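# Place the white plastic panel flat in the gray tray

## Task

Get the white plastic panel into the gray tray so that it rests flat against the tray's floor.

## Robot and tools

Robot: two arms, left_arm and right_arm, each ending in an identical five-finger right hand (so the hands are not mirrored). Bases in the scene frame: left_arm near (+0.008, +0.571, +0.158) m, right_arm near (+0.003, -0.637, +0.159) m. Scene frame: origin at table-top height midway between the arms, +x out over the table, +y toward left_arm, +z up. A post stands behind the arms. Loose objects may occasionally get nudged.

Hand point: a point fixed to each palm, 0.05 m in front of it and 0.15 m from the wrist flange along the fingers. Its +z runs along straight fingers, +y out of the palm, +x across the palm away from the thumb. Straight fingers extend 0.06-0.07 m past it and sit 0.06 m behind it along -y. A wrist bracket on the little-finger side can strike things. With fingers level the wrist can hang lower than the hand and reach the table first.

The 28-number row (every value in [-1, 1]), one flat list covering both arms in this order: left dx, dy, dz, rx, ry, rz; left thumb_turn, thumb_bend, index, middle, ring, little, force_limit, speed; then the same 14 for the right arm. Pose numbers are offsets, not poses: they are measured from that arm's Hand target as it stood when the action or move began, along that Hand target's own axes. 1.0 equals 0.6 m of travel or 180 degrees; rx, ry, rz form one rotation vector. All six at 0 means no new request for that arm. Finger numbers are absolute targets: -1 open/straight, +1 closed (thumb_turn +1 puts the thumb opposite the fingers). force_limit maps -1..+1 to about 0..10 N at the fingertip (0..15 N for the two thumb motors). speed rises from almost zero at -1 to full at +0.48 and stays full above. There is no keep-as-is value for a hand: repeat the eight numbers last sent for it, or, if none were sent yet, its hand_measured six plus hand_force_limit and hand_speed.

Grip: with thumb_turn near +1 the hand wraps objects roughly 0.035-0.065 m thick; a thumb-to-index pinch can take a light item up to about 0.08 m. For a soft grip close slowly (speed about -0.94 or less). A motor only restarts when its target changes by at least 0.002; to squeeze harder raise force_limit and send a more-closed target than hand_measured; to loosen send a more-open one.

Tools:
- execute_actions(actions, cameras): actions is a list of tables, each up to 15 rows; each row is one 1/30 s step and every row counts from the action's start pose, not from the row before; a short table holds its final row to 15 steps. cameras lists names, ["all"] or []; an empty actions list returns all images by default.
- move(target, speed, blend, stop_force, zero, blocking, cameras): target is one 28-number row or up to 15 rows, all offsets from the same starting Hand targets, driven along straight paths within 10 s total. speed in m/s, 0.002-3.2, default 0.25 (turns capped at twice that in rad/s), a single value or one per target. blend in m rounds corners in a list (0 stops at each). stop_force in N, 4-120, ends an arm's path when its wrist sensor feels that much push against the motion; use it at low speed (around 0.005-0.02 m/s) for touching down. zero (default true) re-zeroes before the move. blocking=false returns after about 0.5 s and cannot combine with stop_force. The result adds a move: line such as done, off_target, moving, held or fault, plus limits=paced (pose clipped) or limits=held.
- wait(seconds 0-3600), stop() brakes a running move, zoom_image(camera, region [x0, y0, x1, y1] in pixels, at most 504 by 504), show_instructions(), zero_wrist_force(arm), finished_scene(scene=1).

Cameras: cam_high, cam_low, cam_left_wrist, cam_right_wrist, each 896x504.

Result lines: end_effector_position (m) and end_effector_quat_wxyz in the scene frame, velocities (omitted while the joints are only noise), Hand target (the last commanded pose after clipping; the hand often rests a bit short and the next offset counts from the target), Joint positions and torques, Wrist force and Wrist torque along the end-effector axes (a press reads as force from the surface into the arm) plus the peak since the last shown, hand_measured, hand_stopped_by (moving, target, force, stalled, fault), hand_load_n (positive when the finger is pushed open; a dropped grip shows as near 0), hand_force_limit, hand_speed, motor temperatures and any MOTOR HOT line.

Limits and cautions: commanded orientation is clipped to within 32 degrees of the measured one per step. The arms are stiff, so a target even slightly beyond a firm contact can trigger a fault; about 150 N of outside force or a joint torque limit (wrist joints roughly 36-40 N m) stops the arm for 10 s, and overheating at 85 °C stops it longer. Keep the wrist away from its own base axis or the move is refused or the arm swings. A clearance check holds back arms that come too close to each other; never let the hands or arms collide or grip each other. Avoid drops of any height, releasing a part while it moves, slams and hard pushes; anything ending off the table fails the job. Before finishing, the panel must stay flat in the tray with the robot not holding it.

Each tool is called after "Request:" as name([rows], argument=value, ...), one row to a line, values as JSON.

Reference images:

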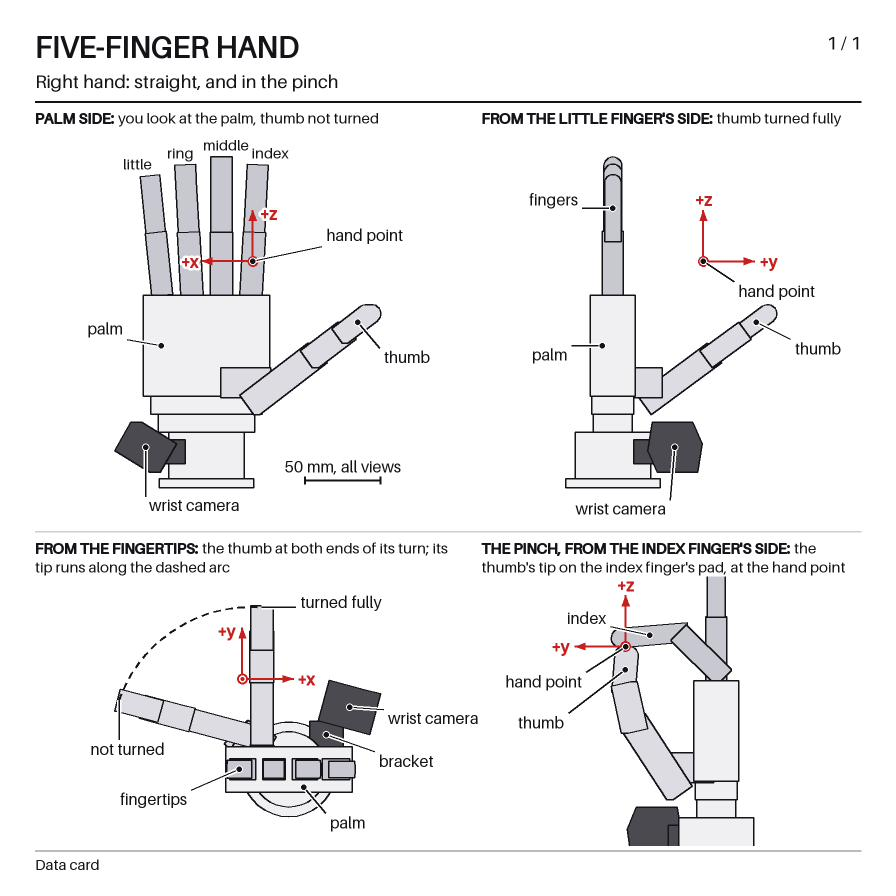

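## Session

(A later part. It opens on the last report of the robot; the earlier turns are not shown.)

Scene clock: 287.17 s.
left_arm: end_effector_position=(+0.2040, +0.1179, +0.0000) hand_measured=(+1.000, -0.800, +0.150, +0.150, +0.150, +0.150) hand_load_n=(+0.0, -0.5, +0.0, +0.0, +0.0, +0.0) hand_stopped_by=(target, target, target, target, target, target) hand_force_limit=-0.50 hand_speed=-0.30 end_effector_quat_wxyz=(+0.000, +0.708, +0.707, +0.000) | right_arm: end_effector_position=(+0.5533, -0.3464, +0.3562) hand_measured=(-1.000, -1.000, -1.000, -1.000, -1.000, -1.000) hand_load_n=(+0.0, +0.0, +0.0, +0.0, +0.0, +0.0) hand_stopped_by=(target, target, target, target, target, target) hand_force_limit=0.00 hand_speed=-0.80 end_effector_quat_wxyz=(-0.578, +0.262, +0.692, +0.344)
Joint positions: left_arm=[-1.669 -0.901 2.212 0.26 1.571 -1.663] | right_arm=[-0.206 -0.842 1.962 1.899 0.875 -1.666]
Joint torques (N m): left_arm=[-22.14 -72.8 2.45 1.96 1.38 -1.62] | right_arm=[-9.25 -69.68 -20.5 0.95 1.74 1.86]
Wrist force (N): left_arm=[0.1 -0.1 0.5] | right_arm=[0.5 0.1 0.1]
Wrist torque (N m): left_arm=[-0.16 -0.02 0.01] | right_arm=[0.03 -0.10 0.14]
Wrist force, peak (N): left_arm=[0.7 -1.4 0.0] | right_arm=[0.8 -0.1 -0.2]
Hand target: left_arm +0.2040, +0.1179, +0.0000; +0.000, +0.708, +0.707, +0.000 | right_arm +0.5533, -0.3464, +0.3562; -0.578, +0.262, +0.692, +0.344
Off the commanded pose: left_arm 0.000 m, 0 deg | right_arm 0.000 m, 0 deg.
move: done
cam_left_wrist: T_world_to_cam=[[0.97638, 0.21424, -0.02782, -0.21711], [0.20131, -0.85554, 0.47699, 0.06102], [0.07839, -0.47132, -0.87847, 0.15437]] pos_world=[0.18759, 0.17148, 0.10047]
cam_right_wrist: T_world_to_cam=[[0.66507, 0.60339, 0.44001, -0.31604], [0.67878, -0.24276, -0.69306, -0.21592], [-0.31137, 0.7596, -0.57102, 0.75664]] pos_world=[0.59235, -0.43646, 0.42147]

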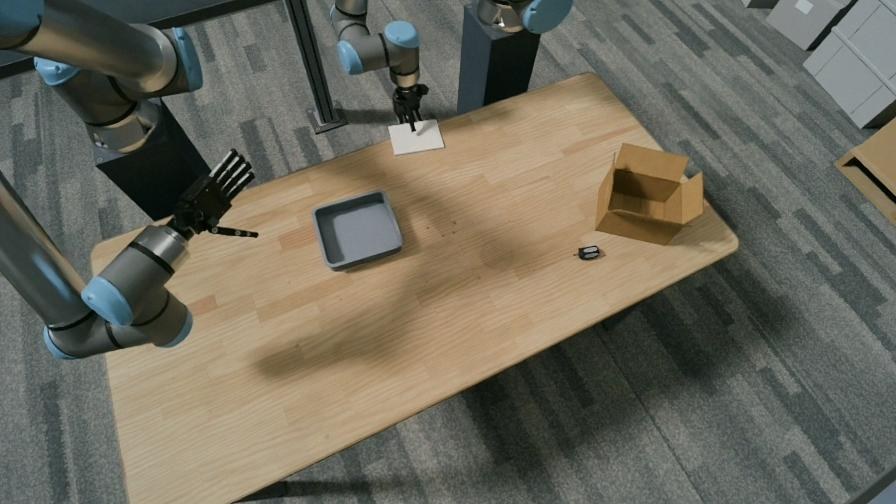

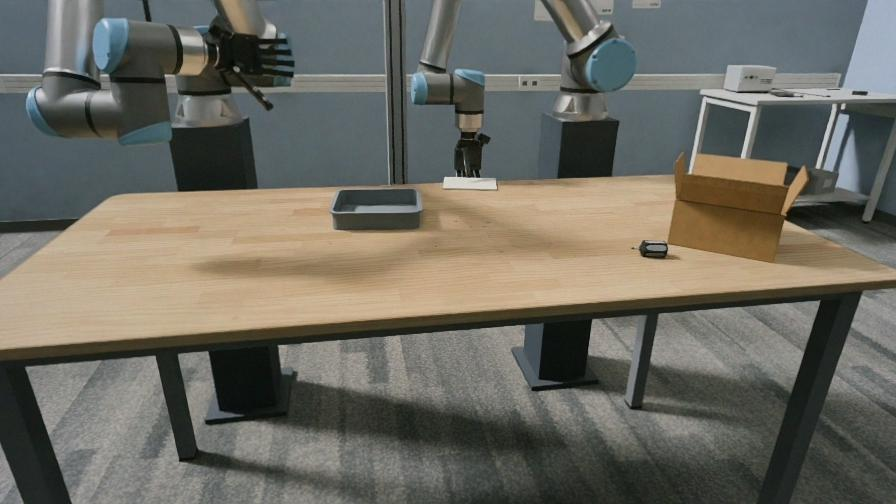

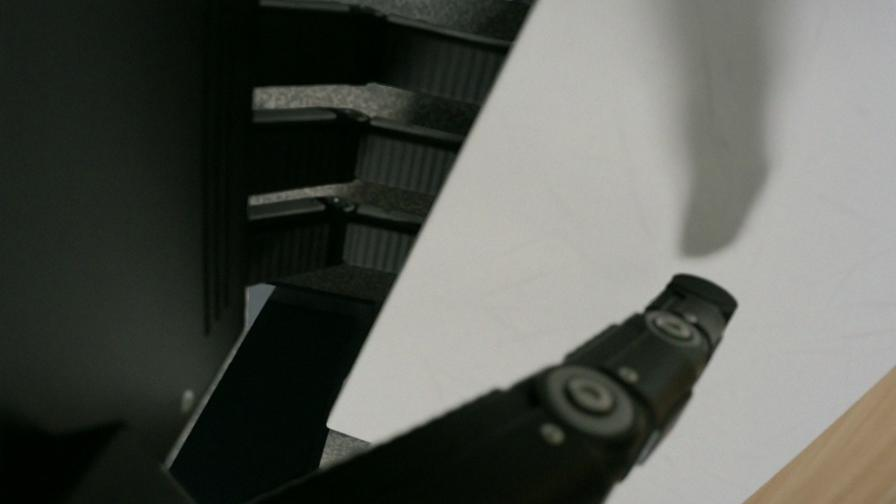

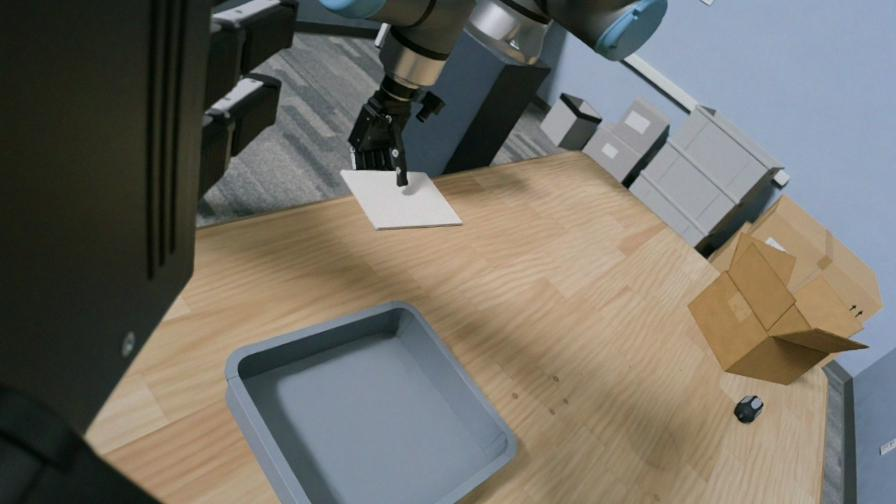

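Request:
move(target=[0,0,-0.0133,0,0,0,1,-0.8,0.15,0.15,0.15,0.15,-0.5,-0.3,0,0,0,0,0,0,-1,-1,-1,-1,-1,-1,0,-0.8], speed=0.02, cameras=["cam_low","cam_left_wrist","cam_high"])

Request:
zoom_image(camera="cam_low", region=[400, 120, 540, 220])

Scene clock: 298.67 s.
left_arm: end_effector_position=(+0.2040, +0.1179, +0.0080) hand_measured=(+1.000, -0.800, +0.150, +0.150, +0.150, +0.150) hand_load_n=(+0.0, +0.0, +0.5, +0.0, +0.0, +0.0) hand_stopped_by=(target, target, target, target, target, target) hand_force_limit=-0.50 hand_speed=-0.30 end_effector_quat_wxyz=(+0.000, +0.708, +0.707, +0.000) | right_arm: end_effector_position=(+0.5533, -0.3464, +0.3562) hand_measured=(-1.000, -1.000, -1.000, -1.000, -1.000, -1.000) hand_load_n=(+0.0, +0.0, +0.0, +0.0, +0.0, +0.0) hand_stopped_by=(target, target, target, target, target, target) hand_force_limit=0.00 hand_speed=-0.80 end_effector_quat_wxyz=(-0.578, +0.262, +0.692, +0.344)
Joint positions: left_arm=[-1.669 -0.917 2.214 0.274 1.571 -1.663] | right_arm=[-0.206 -0.842 1.962 1.899 0.875 -1.666]
Joint torques (N m): left_arm=[-20.48 -50.82 -1.51 2.69 -2.01 -1.56] | right_arm=[-9.33 -68.38 -20.35 0.77 1.89 1.95]
Wrist force (N): left_arm=[0.0 0.2 1.2] | right_arm=[0.4 -0.1 0.1]
Wrist torque (N m): left_arm=[-0.11 0.00 0.01] | right_arm=[-0.01 -0.09 0.12]
Wrist force, peak (N): left_arm=[0.6 0.3 1.4] | right_arm=[0.7 0.4 0.1]
Hand target: left_arm +0.2040, +0.1179, +0.0079; +0.000, +0.708, +0.707, +0.000 | right_arm +0.5533, -0.3464, +0.3562; -0.578, +0.262, +0.692, +0.344
Off the commanded pose: left_arm 0.000 m, 0 deg | right_arm 0.000 m, 0 deg.
move: done
cam_left_wrist: T_world_to_cam=[[0.97638, 0.21425, -0.0278, -0.21689], [0.20133, -0.85561, 0.47687, 0.05718], [0.07839, -0.4712, -0.87853, 0.16148]] pos_world=[0.18759, 0.17148, 0.10857]
Images, in order (width x height): cam_high 896x504, cam_low 896x504, cam_left_wrist 896x504.

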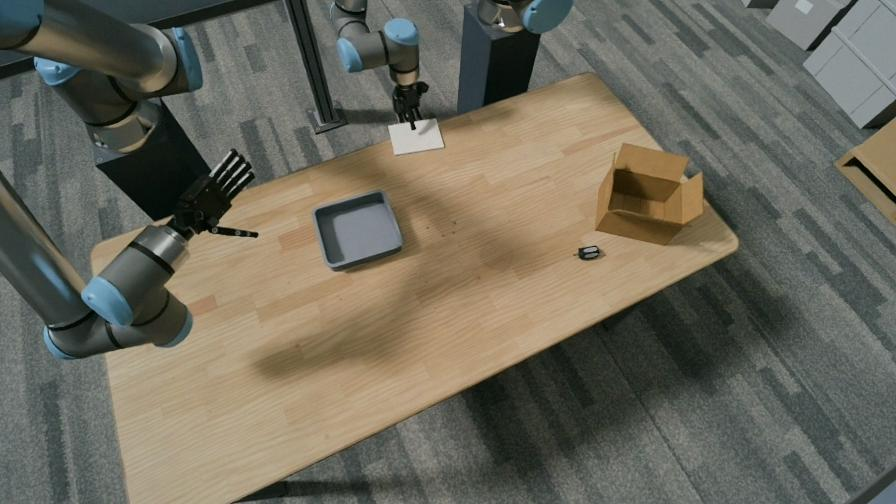

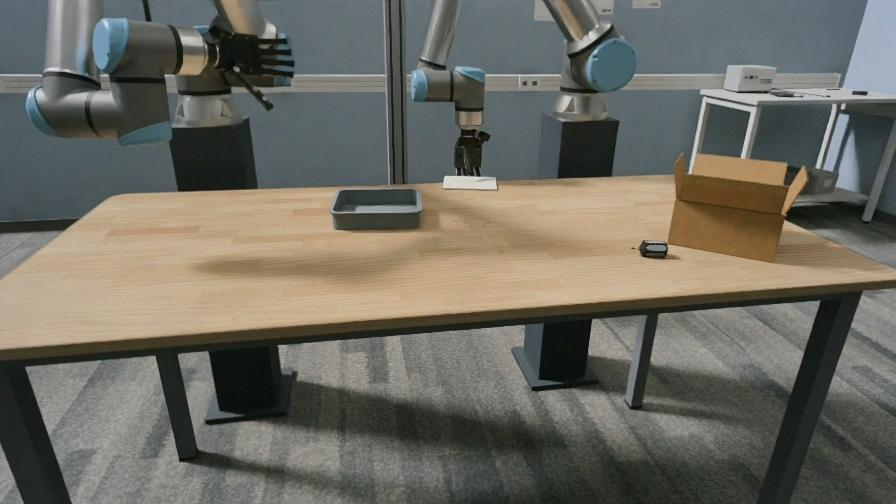

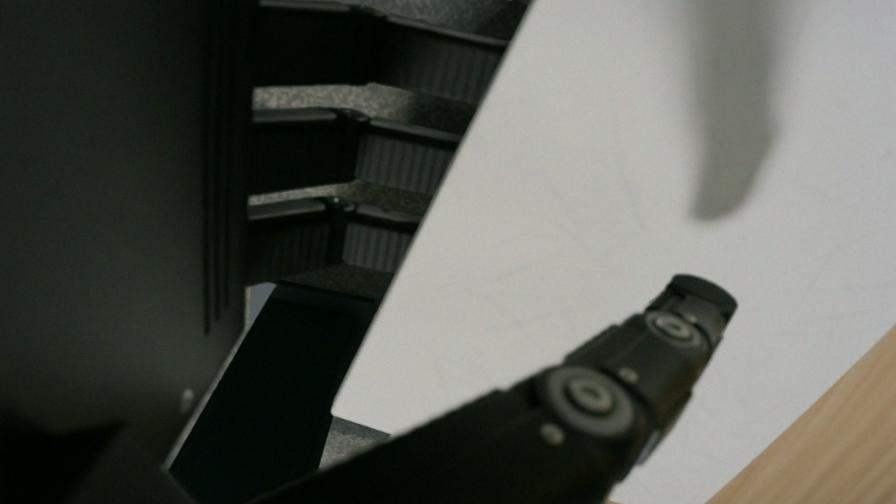

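Scaled by 3.600 from the camera's image (finer frame: 1280x720).

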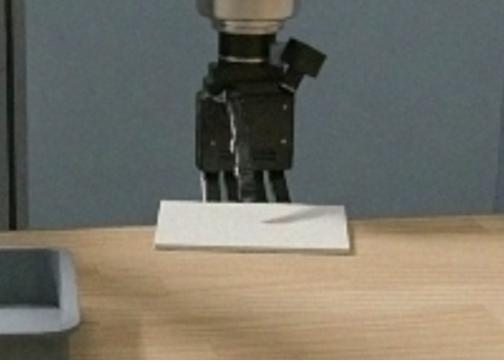

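Request:
move(target=[0,0,0,0,0,0,1,0.3,0.15,0.15,0.15,0.15,-0.6,-0.9,0,0,0,0,0,0,-1,-1,-1,-1,-1,-1,0,-0.8], cameras=["cam_low","cam_left_wrist","cam_high"])

Request:
zoom_image(camera="cam_low", region=[400, 120, 540, 220])

Scene clock: 307.67 s.
left_arm: end_effector_position=(+0.2040, +0.1179, +0.0079) hand_measured=(+1.000, -0.096, +0.150, +0.150, +0.150, +0.150) hand_load_n=(+0.0, +3.0, +2.0, +1.0, +1.0, +0.0) hand_stopped_by=(target, moving, target, target, target, target) hand_force_limit=-0.60 hand_speed=-0.90 end_effector_quat_wxyz=(+0.000, +0.708, +0.707, +0.000) | right_arm: end_effector_position=(+0.5533, -0.3464, +0.3562) hand_measured=(-1.000, -1.000, -1.000, -1.000, -1.000, -1.000) hand_load_n=(+0.0, +0.0, +0.0, +0.0, +0.0, +0.0) hand_stopped_by=(target, target, target, target, target, target) hand_force_limit=0.00 hand_speed=-0.80 end_effector_quat_wxyz=(-0.578, +0.262, +0.692, +0.344)
Joint positions: left_arm=[-1.669 -0.917 2.214 0.274 1.571 -1.663] | right_arm=[-0.206 -0.842 1.962 1.899 0.875 -1.666]
Joint torques (N m): left_arm=[-13.35 -50.43 -12.5 1.79 -2.63 -1.22] | right_arm=[-10.25 -69.95 -20.76 0.76 1.7 1.87]
Wrist force (N): left_arm=[0.0 -0.1 1.4] | right_arm=[0.3 0.2 0.1]
Wrist torque (N m): left_arm=[-0.21 -0.01 -0.01] | right_arm=[0.03 -0.07 0.13]
Wrist force, peak (N): left_arm=[0.1 -0.3 1.8] | right_arm=[0.6 0.5 0.3]
Hand target: left_arm +0.2040, +0.1179, +0.0079; +0.000, +0.708, +0.707, +0.000 | right_arm +0.5533, -0.3464, +0.3562; -0.578, +0.262, +0.692, +0.344
Off the commanded pose: left_arm 0.000 m, 0 deg | right_arm 0.000 m, 0 deg.
move: moving (left_arm; no rest 5 s after the move's start)
cam_left_wrist: T_world_to_cam=[[0.97638, 0.21424, -0.02782, -0.21688], [0.20131, -0.85554, 0.47699, 0.0572], [0.07839, -0.47132, -0.87847, 0.1614]] pos_world=[0.18759, 0.17148, 0.10847]
Images, in order (width x height): cam_high 896x504, cam_low 896x504, cam_left_wrist 896x504.

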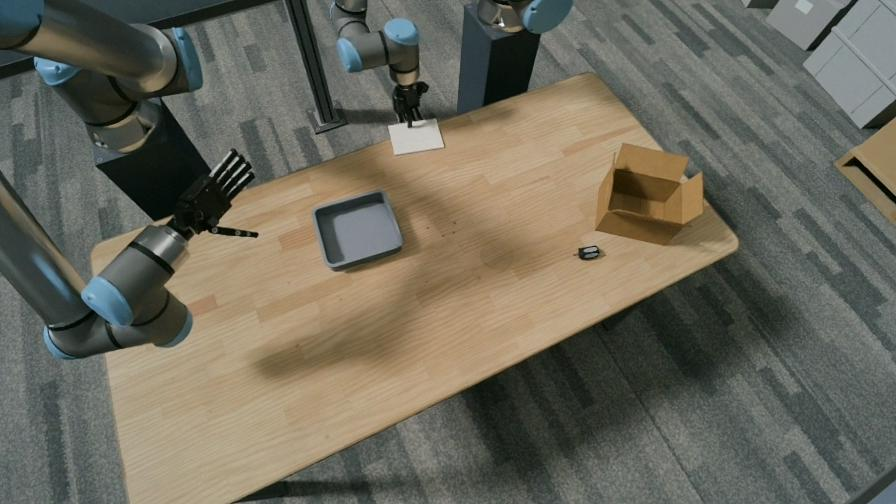

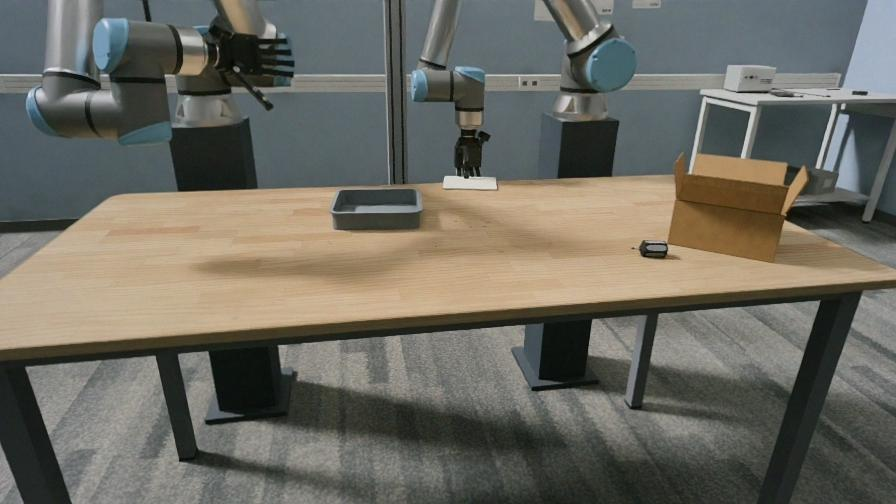

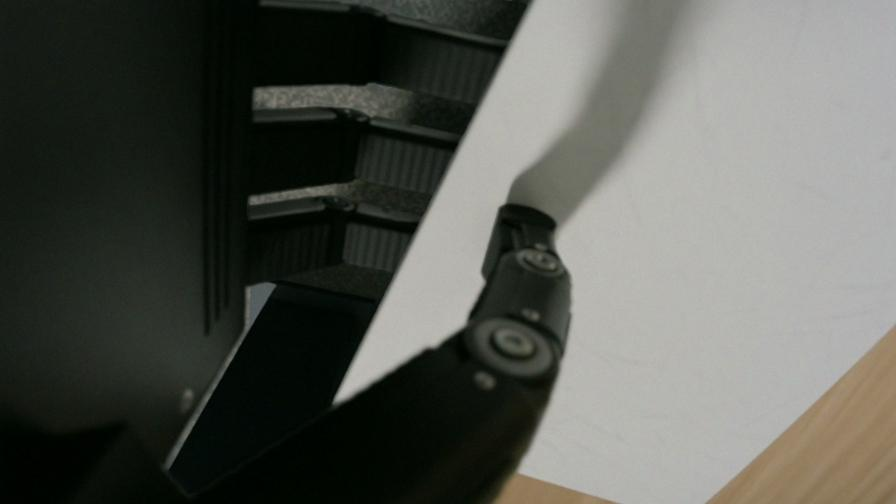

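Scaled by 3.600 from the camera's image (finer frame: 1280x720).

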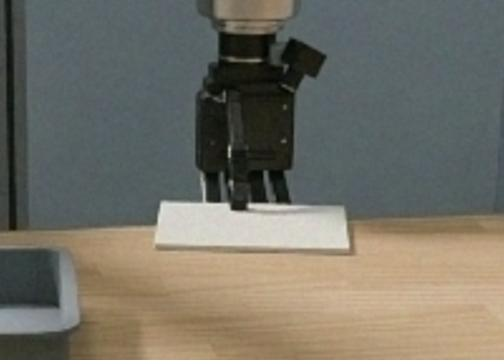

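Request:
move(target=[0,-0.0183,0,0,0,0,1,0.3,0.15,0.15,0.15,0.15,-0.6,-0.9,0,0,0,0,0,0,-1,-1,-1,-1,-1,-1,0,-0.8], speed=0.02, cameras=["cam_high"])

Request:
zoom_image(camera="cam_high", region=[340, 40, 500, 180])

Scene clock: 314.83 s.
left_arm: end_effector_position=(+0.1929, +0.1179, +0.0079) hand_measured=(+1.000, -0.086, +0.150, +0.150, +0.150, +0.150) hand_load_n=(+0.0, +3.0, +2.0, +1.0, +1.0, +0.0) hand_stopped_by=(target, force, target, target, target, target) hand_force_limit=-0.60 hand_speed=-0.90 end_effector_quat_wxyz=(+0.000, +0.708, +0.707, +0.000) | right_arm: end_effector_position=(+0.5533, -0.3464, +0.3562) hand_measured=(-1.000, -1.000, -1.000, -1.000, -1.000, -1.000) hand_load_n=(+0.0, +0.0, +0.0, +0.0, +0.0, +0.0) hand_stopped_by=(target, target, target, target, target, target) hand_force_limit=0.00 hand_speed=-0.80 end_effector_quat_wxyz=(-0.578, +0.262, +0.692, +0.344)
Joint positions: left_arm=[-1.696 -0.919 2.22 0.269 1.571 -1.69] | right_arm=[-0.206 -0.842 1.962 1.899 0.875 -1.666]
Joint torques (N m): left_arm=[21.96 -67.44 -6.12 3.37 -1.49 1.84] | right_arm=[-9.88 -69.84 -20.39 1.09 1.9 1.7]
Wrist force (N): left_arm=[-0.1 -0.3 1.0] | right_arm=[0.3 0.4 0.1]
Wrist torque (N m): left_arm=[-0.19 0.01 0.21] | right_arm=[0.07 -0.07 0.13]
Wrist force, peak (N): left_arm=[0.1 -0.1 1.5] | right_arm=[0.7 0.4 0.3]
Hand target: left_arm +0.1930, +0.1179, +0.0079; +0.000, +0.708, +0.707, +0.000 | right_arm +0.5533, -0.3464, +0.3562; -0.578, +0.262, +0.692, +0.344
Off the commanded pose: left_arm 0.000 m, 0 deg | right_arm 0.000 m, 0 deg.
move: done

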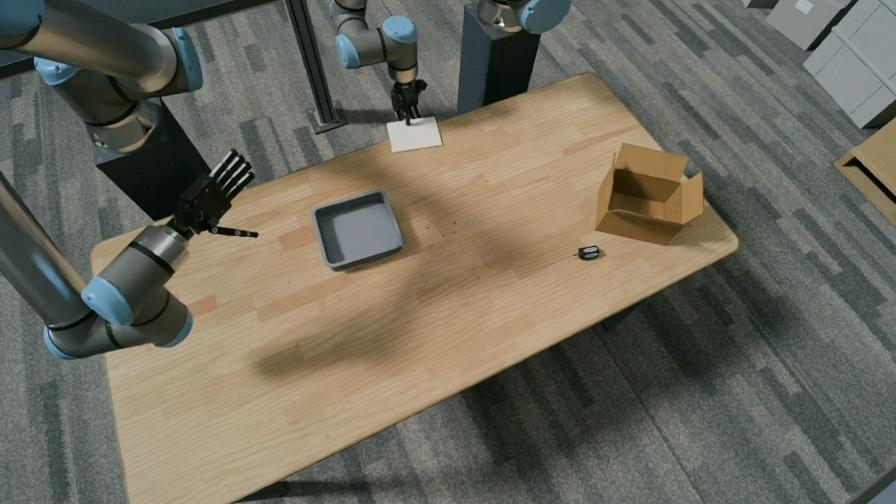

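Scaled by 3.150 from the camera's image (finer frame: 1280x720).

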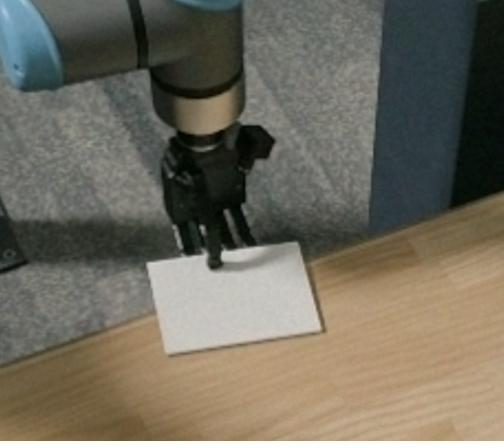

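Request:
move([
  [0,0,0,0,0,0,1,-0.5,0.15,0.15,0.15,0.15,-0.6,-0.6,0,0,0,0,0,0,-1,-1,-1,-1,-1,-1,0,-0.8],
  [0,0,0.0133,0,0,0,1,-0.5,0.15,0.15,0.15,0.15,-0.6,-0.6,0,0,0,0,0,0,-1,-1,-1,-1,-1,-1,0,-0.8],
  [0,0.0183,0.0133,0,0,0,1,-0.5,0.15,0.15,0.15,0.15,-0.6,-0.6,0,0,0,0,0,0,-1,-1,-1,-1,-1,-1,0,-0.8],
  [0,0.0183,0,0,0,0,1,-0.5,0.15,0.15,0.15,0.15,-0.6,-0.6,0,0,0,0,0,0,-1,-1,-1,-1,-1,-1,0,-0.8],
], speed=0.02, cameras=["cam_high","cam_left_wrist"])

Request:
zoom_image(camera="cam_high", region=[340, 40, 500, 180])

Scene clock: 324.57 s.
left_arm: end_effector_position=(+0.2040, +0.1179, +0.0080) hand_measured=(+1.000, -0.500, +0.150, +0.150, +0.150, +0.150) hand_load_n=(-0.5, +0.0, +1.0, +0.0, +0.0, +0.0) hand_stopped_by=(target, target, target, target, target, target) hand_force_limit=-0.60 hand_speed=-0.60 end_effector_quat_wxyz=(+0.000, +0.708, +0.707, +0.000) | right_arm: end_effector_position=(+0.5533, -0.3464, +0.3562) hand_measured=(-1.000, -1.000, -1.000, -1.000, -1.000, -1.000) hand_load_n=(+0.0, +0.0, +0.0, +0.0, +0.0, +0.0) hand_stopped_by=(target, target, target, target, target, target) hand_force_limit=0.00 hand_speed=-0.80 end_effector_quat_wxyz=(-0.578, +0.262, +0.692, +0.344)
Joint positions: left_arm=[-1.669 -0.917 2.214 0.274 1.571 -1.663] | right_arm=[-0.206 -0.842 1.962 1.899 0.875 -1.666]
Joint torques (N m): left_arm=[-21.2 -49.42 -1.01 2.84 -0.61 -1.66] | right_arm=[-8.65 -70.78 -21.83 0.98 1.61 1.87]
Wrist force (N): left_arm=[-0.1 -0.1 1.3] | right_arm=[0.4 0.0 0.2]
Wrist torque (N m): left_arm=[-0.16 0.02 -0.01] | right_arm=[0.00 -0.10 0.13]
Wrist force, peak (N): left_arm=[0.2 -0.3 1.5] | right_arm=[0.7 0.6 0.8]
Hand target: left_arm +0.2040, +0.1179, +0.0079; +0.000, +0.708, +0.707, +0.000 | right_arm +0.5533, -0.3464, +0.3562; -0.578, +0.262, +0.692, +0.344
Off the commanded pose: left_arm 0.000 m, 0 deg | right_arm 0.000 m, 0 deg.
move: done
cam_left_wrist: T_world_to_cam=[[0.97637, 0.2143, -0.02771, -0.2169], [0.20132, -0.8556, 0.47689, 0.05717], [0.07849, -0.4712, -0.87853, 0.16146]] pos_world=[0.18759, 0.17148, 0.10857]

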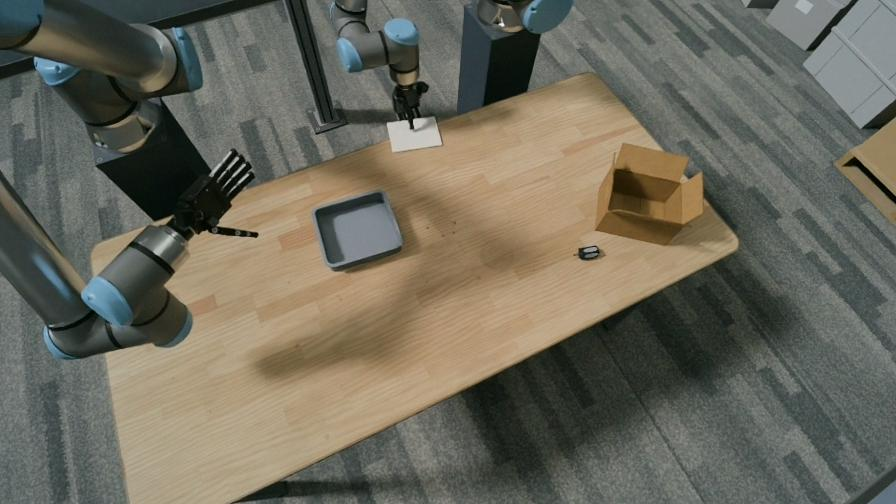

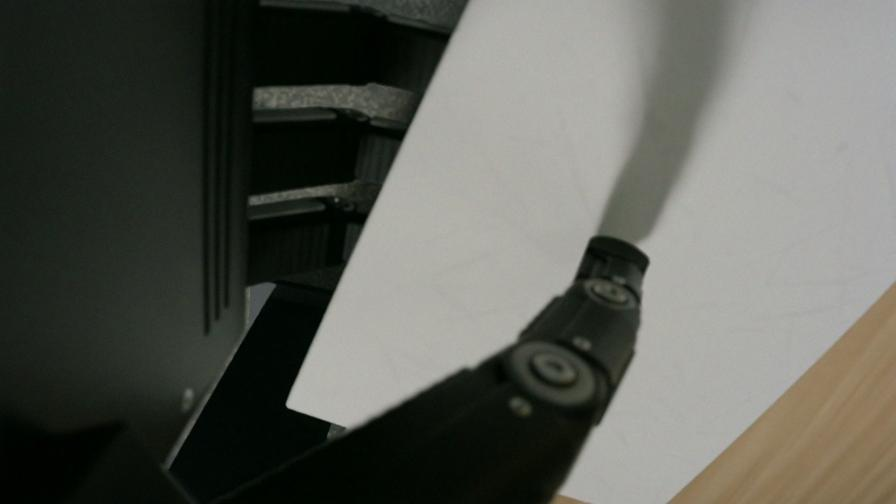

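Scaled by 3.150 from the camera's image (finer frame: 1280x720).

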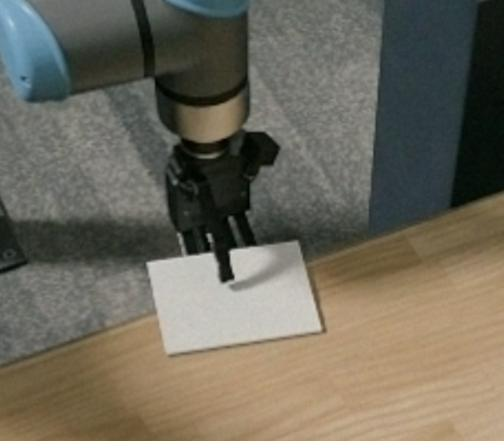

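Request:
move([
  [0,0,0,0,0,0,1,-0.5,0.08,0.08,0.08,0.08,-0.6,-0.6,0,0,0,0,0,0,-1,-1,-1,-1,-1,-1,0,-0.8],
  [0,0,-0.005,0,0,0,1,0.15,0.08,0.08,0.08,0.08,-0.6,-0.8,0,0,0,0,0,0,-1,-1,-1,-1,-1,-1,0,-0.8],
], speed=0.02, cameras=["cam_high","cam_left_wrist","cam_low"])

Request:
zoom_image(camera="cam_low", region=[400, 120, 540, 220])

Scene clock: 341.03 s.
left_arm: end_effector_position=(+0.2040, +0.1179, +0.0109) hand_measured=(+1.000, +0.108, +0.080, +0.080, +0.080, +0.080) hand_load_n=(+0.5, +3.0, +2.0, +0.0, +0.0, +0.0) hand_stopped_by=(target, force, target, target, target, target) hand_force_limit=-0.60 hand_speed=-0.80 end_effector_quat_wxyz=(+0.000, +0.708, +0.707, +0.000) | right_arm: end_effector_position=(+0.5533, -0.3464, +0.3562) hand_measured=(-1.000, -1.000, -1.000, -1.000, -1.000, -1.000) hand_load_n=(+0.0, +0.0, +0.0, +0.0, +0.0, +0.0) hand_stopped_by=(target, target, target, target, target, target) hand_force_limit=0.00 hand_speed=-0.80 end_effector_quat_wxyz=(-0.578, +0.262, +0.692, +0.344)
Joint positions: left_arm=[-1.669 -0.923 2.214 0.279 1.571 -1.663] | right_arm=[-0.206 -0.842 1.962 1.899 0.875 -1.666]
Joint torques (N m): left_arm=[-18.87 -49.73 1.43 1.65 2.07 -1.64] | right_arm=[-10.91 -68.46 -20.54 1.04 1.49 1.88]
Wrist force (N): left_arm=[-0.3 0.2 0.7] | right_arm=[0.4 0.6 0.4]
Wrist torque (N m): left_arm=[-0.26 0.10 0.01] | right_arm=[0.08 -0.10 0.14]
Wrist force, peak (N): left_arm=[0.2 -0.3 1.7] | right_arm=[0.4 0.6 0.4]
Hand target: left_arm +0.2040, +0.1179, +0.0109; +0.000, +0.708, +0.707, +0.000 | right_arm +0.5533, -0.3464, +0.3562; -0.578, +0.262, +0.692, +0.344
Off the commanded pose: left_arm 0.000 m, 0 deg | right_arm 0.000 m, 0 deg.
move: done
cam_left_wrist: T_world_to_cam=[[0.97638, 0.21424, -0.02782, -0.2168], [0.20131, -0.85554, 0.47699, 0.05577], [0.07839, -0.47132, -0.87847, 0.16404]] pos_world=[0.18759, 0.17148, 0.11147]
Images, in order (width x height): cam_high 896x504, cam_low 896x504, cam_left_wrist 896x504.

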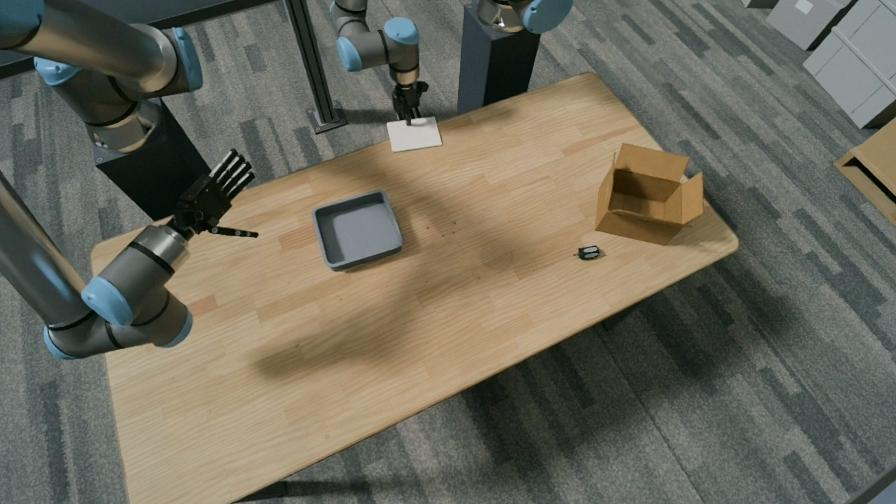

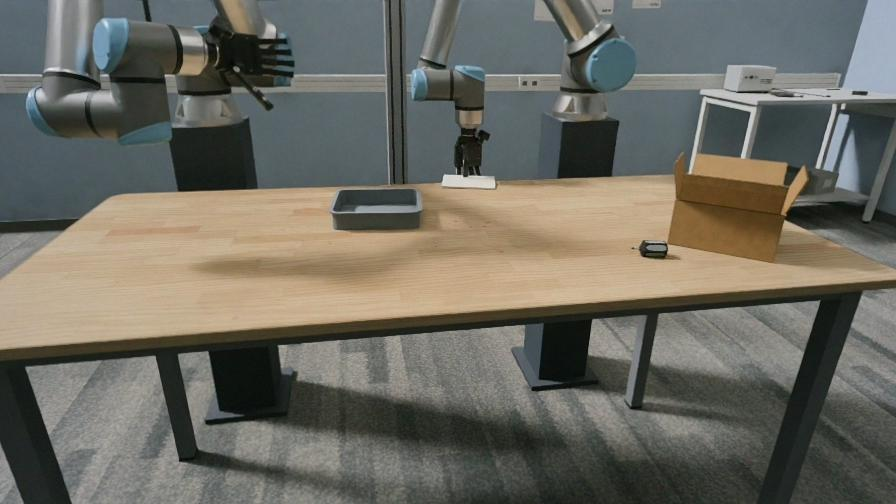

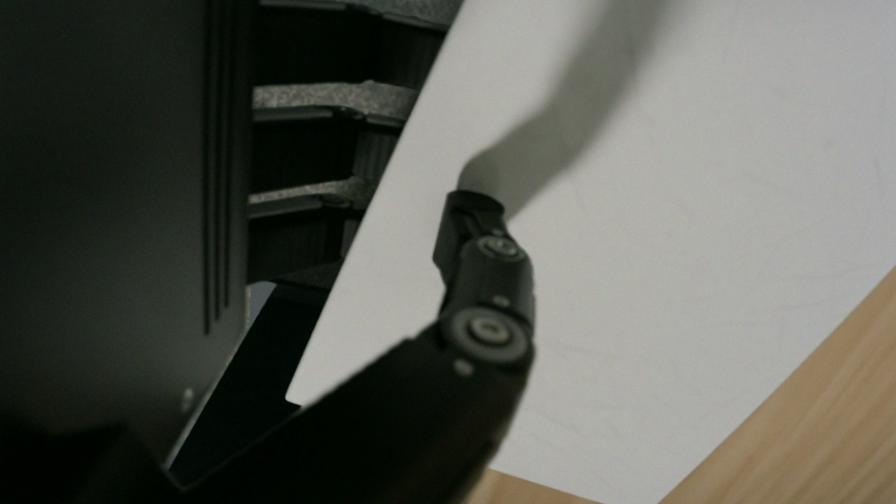

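Scaled by 3.600 from the camera's image (finer frame: 1280x720).

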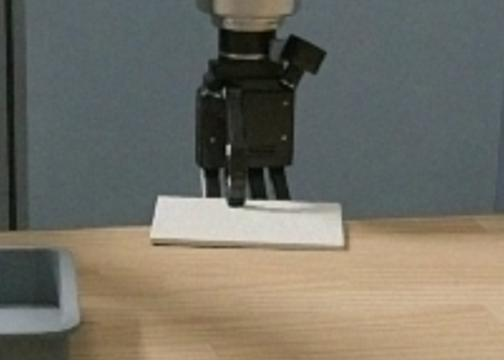

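Request:
move(target=[0,0,0,0,0,0,1,0.15,0.3,0.3,0.08,0.08,-0.2,-0.94,0,0,0,0,0,0,-1,-1,-1,-1,-1,-1,0,-0.8], speed=0.02, cameras=["cam_high","cam_left_wrist","cam_low"])

Request:
zoom_image(camera="cam_low", region=[400, 120, 540, 220])

Scene clock: 347.47 s.
left_arm: end_effector_position=(+0.2040, +0.1179, +0.0109) hand_measured=(+1.000, +0.108, +0.124, +0.134, +0.080, +0.080) hand_load_n=(+0.5, +4.5, +4.5, +4.0, +0.0, +0.0) hand_stopped_by=(target, force, force, force, target, target) hand_force_limit=-0.20 hand_speed=-0.94 end_effector_quat_wxyz=(+0.000, +0.708, +0.707, +0.000) | right_arm: end_effector_position=(+0.5533, -0.3464, +0.3562) hand_measured=(-1.000, -1.000, -1.000, -1.000, -1.000, -1.000) hand_load_n=(+0.0, +0.0, +0.0, +0.0, +0.0, +0.0) hand_stopped_by=(target, target, target, target, target, target) hand_force_limit=0.00 hand_speed=-0.80 end_effector_quat_wxyz=(-0.578, +0.262, +0.692, +0.344)
Joint positions: left_arm=[-1.669 -0.923 2.214 0.279 1.571 -1.663] | right_arm=[-0.206 -0.842 1.962 1.899 0.875 -1.666]
Joint torques (N m): left_arm=[-16.6 -49.36 1.14 1.71 1.81 -1.56] | right_arm=[-10.58 -68.66 -21.98 0.86 1.95 1.93]
Wrist force (N): left_arm=[-0.2 -0.9 -1.3] | right_arm=[0.2 0.2 0.1]
Wrist torque (N m): left_arm=[-0.44 0.15 -0.01] | right_arm=[0.04 -0.05 0.12]
Wrist force, peak (N): left_arm=[-0.2 -0.9 -1.3] | right_arm=[0.7 0.3 0.2]
Hand target: left_arm +0.2040, +0.1179, +0.0109; +0.000, +0.708, +0.707, +0.000 | right_arm +0.5533, -0.3464, +0.3562; -0.578, +0.262, +0.692, +0.344
Off the commanded pose: left_arm 0.000 m, 0 deg | right_arm 0.000 m, 0 deg.
move: done
cam_left_wrist: T_world_to_cam=[[0.97638, 0.21424, -0.02782, -0.2168], [0.20131, -0.85554, 0.47699, 0.05577], [0.07839, -0.47132, -0.87847, 0.16404]] pos_world=[0.18759, 0.17148, 0.11147]
Images, in order (width x height): cam_high 896x504, cam_low 896x504, cam_left_wrist 896x504.

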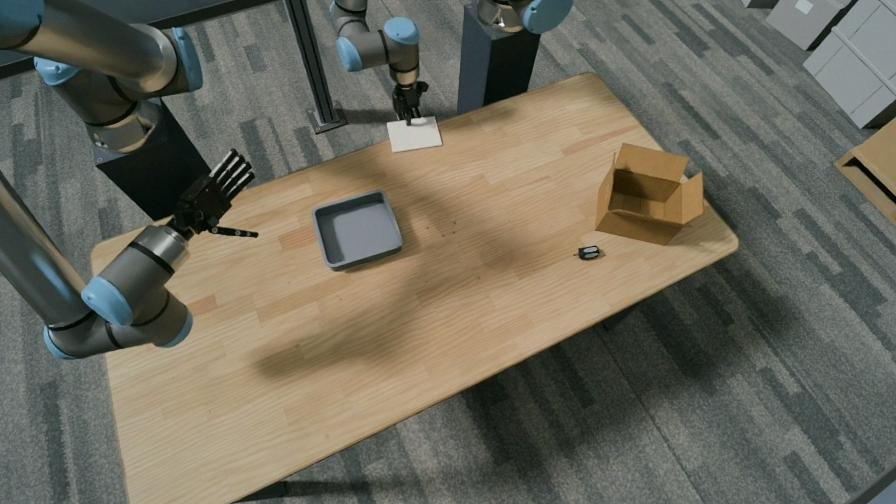

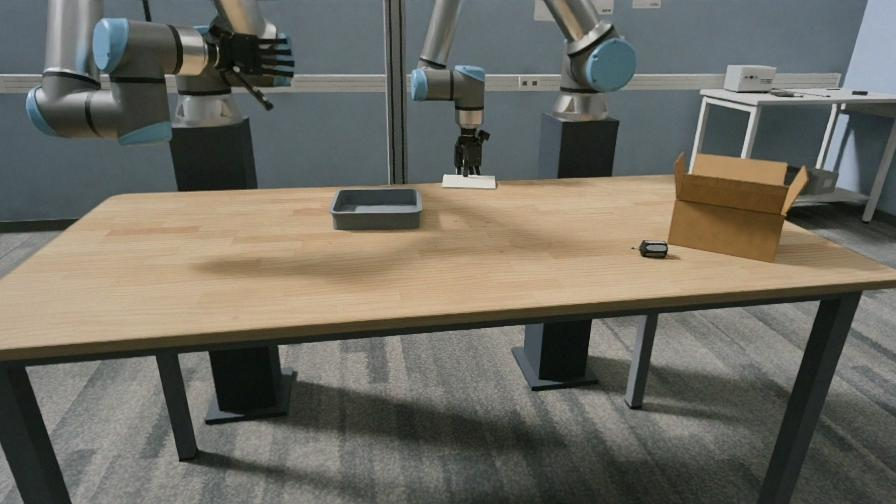

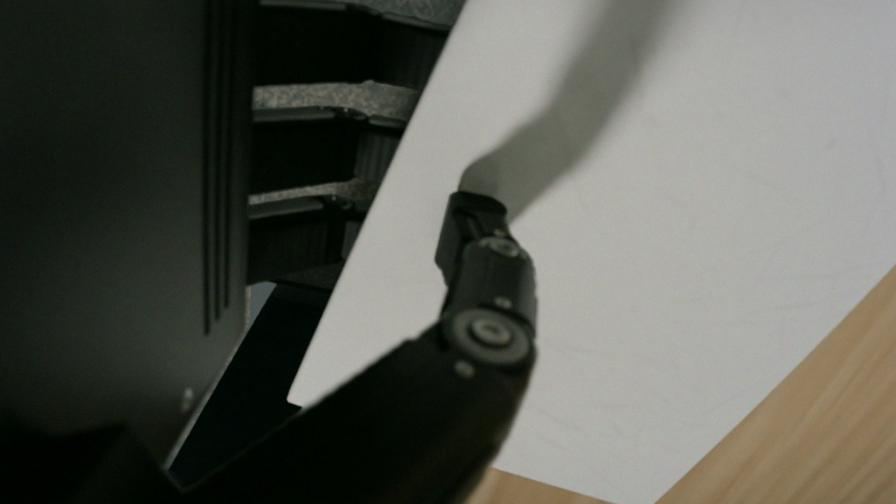

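Scaled by 3.600 from the camera's image (finer frame: 1280x720).

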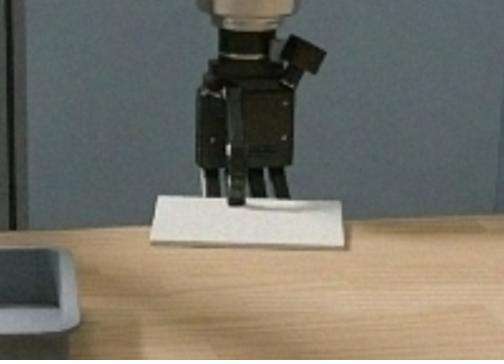

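Request:
move(target=[0,0,-0.05,0,0,0,1,0.15,0.3,0.3,0.08,0.08,-0.2,-0.94,0,0,0,0,0,0,-1,-1,-1,-1,-1,-1,0,-0.8], speed=0.03, cameras=["cam_high","cam_left_wrist","cam_low"])

Request:
zoom_image(camera="cam_low", region=[400, 120, 540, 220])

Request:
zoom_image(camera="cam_high", region=[340, 40, 500, 180])

Scene clock: 352.30 s.
left_arm: end_effector_position=(+0.2040, +0.1179, +0.0410) hand_measured=(+1.000, +0.108, +0.124, +0.134, +0.080, +0.080) hand_load_n=(+0.0, +4.5, +3.0, +6.0, +0.0, +0.0) hand_stopped_by=(target, force, force, force, target, target) hand_force_limit=-0.20 hand_speed=-0.94 end_effector_quat_wxyz=(+0.000, +0.708, +0.707, +0.000) | right_arm: end_effector_position=(+0.5533, -0.3464, +0.3562) hand_measured=(-1.000, -1.000, -1.000, -1.000, -1.000, -1.000) hand_load_n=(+0.0, +0.0, +0.0, +0.0, +0.0, +0.0) hand_stopped_by=(target, target, target, target, target, target) hand_force_limit=0.00 hand_speed=-0.80 end_effector_quat_wxyz=(-0.578, +0.262, +0.692, +0.344)
Joint positions: left_arm=[-1.669 -0.981 2.219 0.333 1.571 -1.663] | right_arm=[-0.206 -0.842 1.962 1.899 0.875 -1.666]
Joint torques (N m): left_arm=[-12.5 -47.1 -3.79 1.96 1.29 -1.2] | right_arm=[-10.47 -70.13 -21.27 1.04 1.54 2.25]
Wrist force (N): left_arm=[0.0 0.3 1.8] | right_arm=[0.4 0.2 0.2]
Wrist torque (N m): left_arm=[-0.08 -0.03 0.01] | right_arm=[0.04 -0.10 0.14]
Wrist force, peak (N): left_arm=[-0.1 -0.2 2.0] | right_arm=[0.6 0.6 0.1]
Hand target: left_arm +0.2040, +0.1179, +0.0409; +0.000, +0.708, +0.707, +0.000 | right_arm +0.5533, -0.3464, +0.3562; -0.578, +0.262, +0.692, +0.344
Off the commanded pose: left_arm 0.000 m, 0 deg | right_arm 0.000 m, 0 deg.
move: done
cam_left_wrist: T_world_to_cam=[[0.97639, 0.21423, -0.02779, -0.21597], [0.20131, -0.85561, 0.47687, 0.04144], [0.07839, -0.4712, -0.87853, 0.19047]] pos_world=[0.18759, 0.17148, 0.14157]
Images, in order (width x height): cam_high 896x504, cam_low 896x504, cam_left_wrist 896x504.

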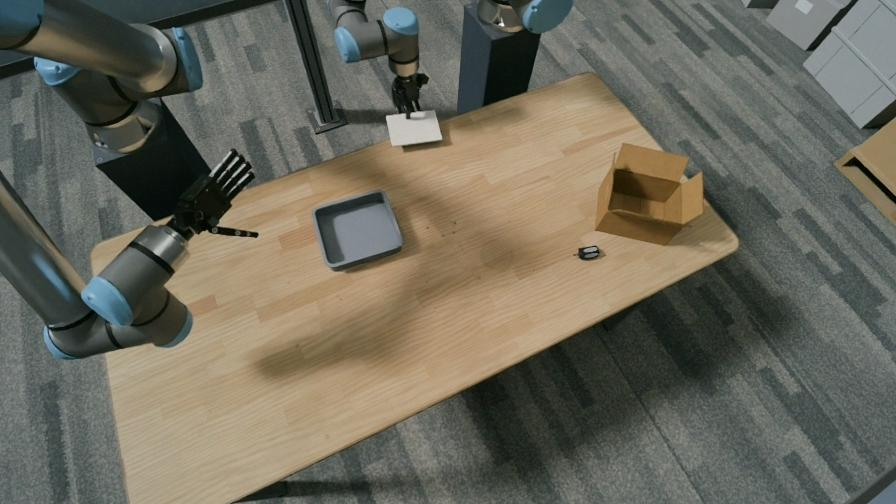

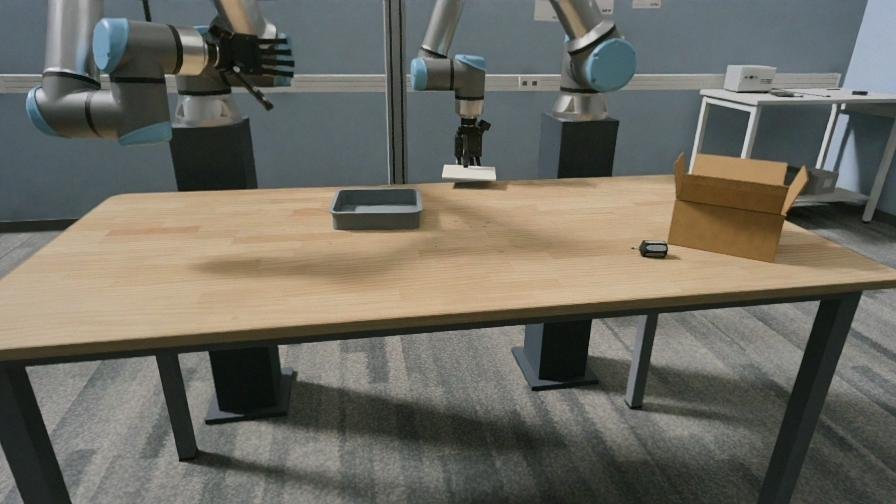

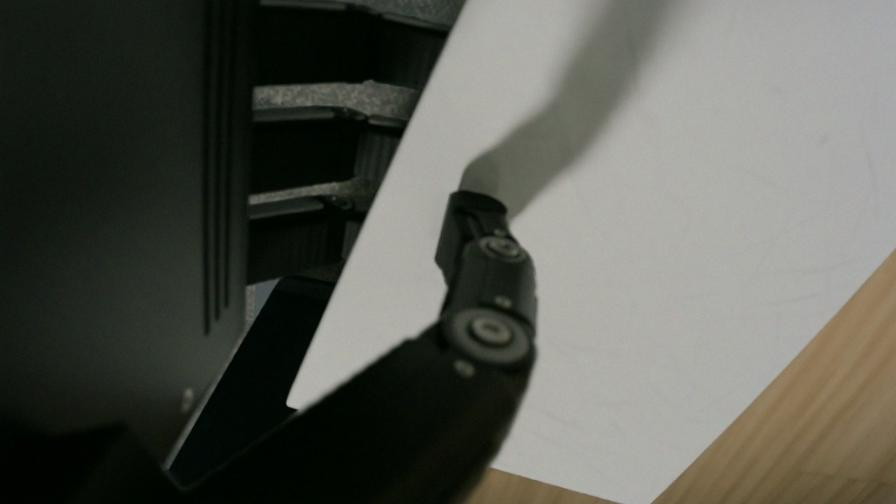

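Scaled by 3.600 from the camera's image (finer frame: 1280x720).

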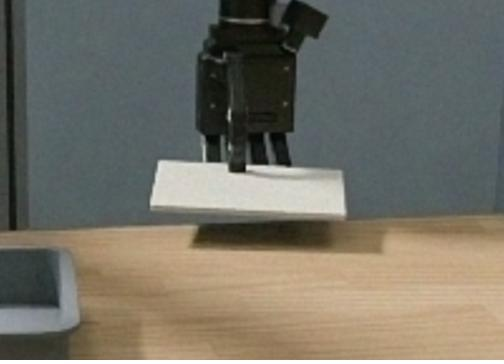

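Scaled by 3.150 from the camera's image (finer frame: 1280x720).

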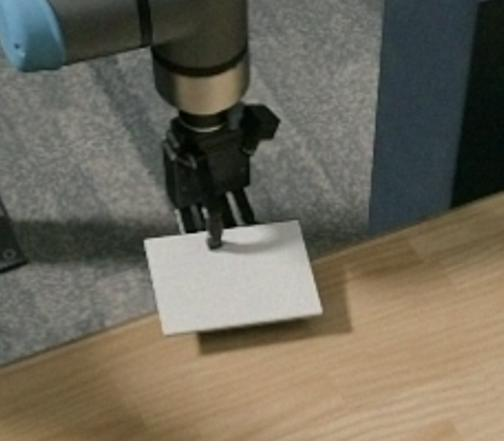

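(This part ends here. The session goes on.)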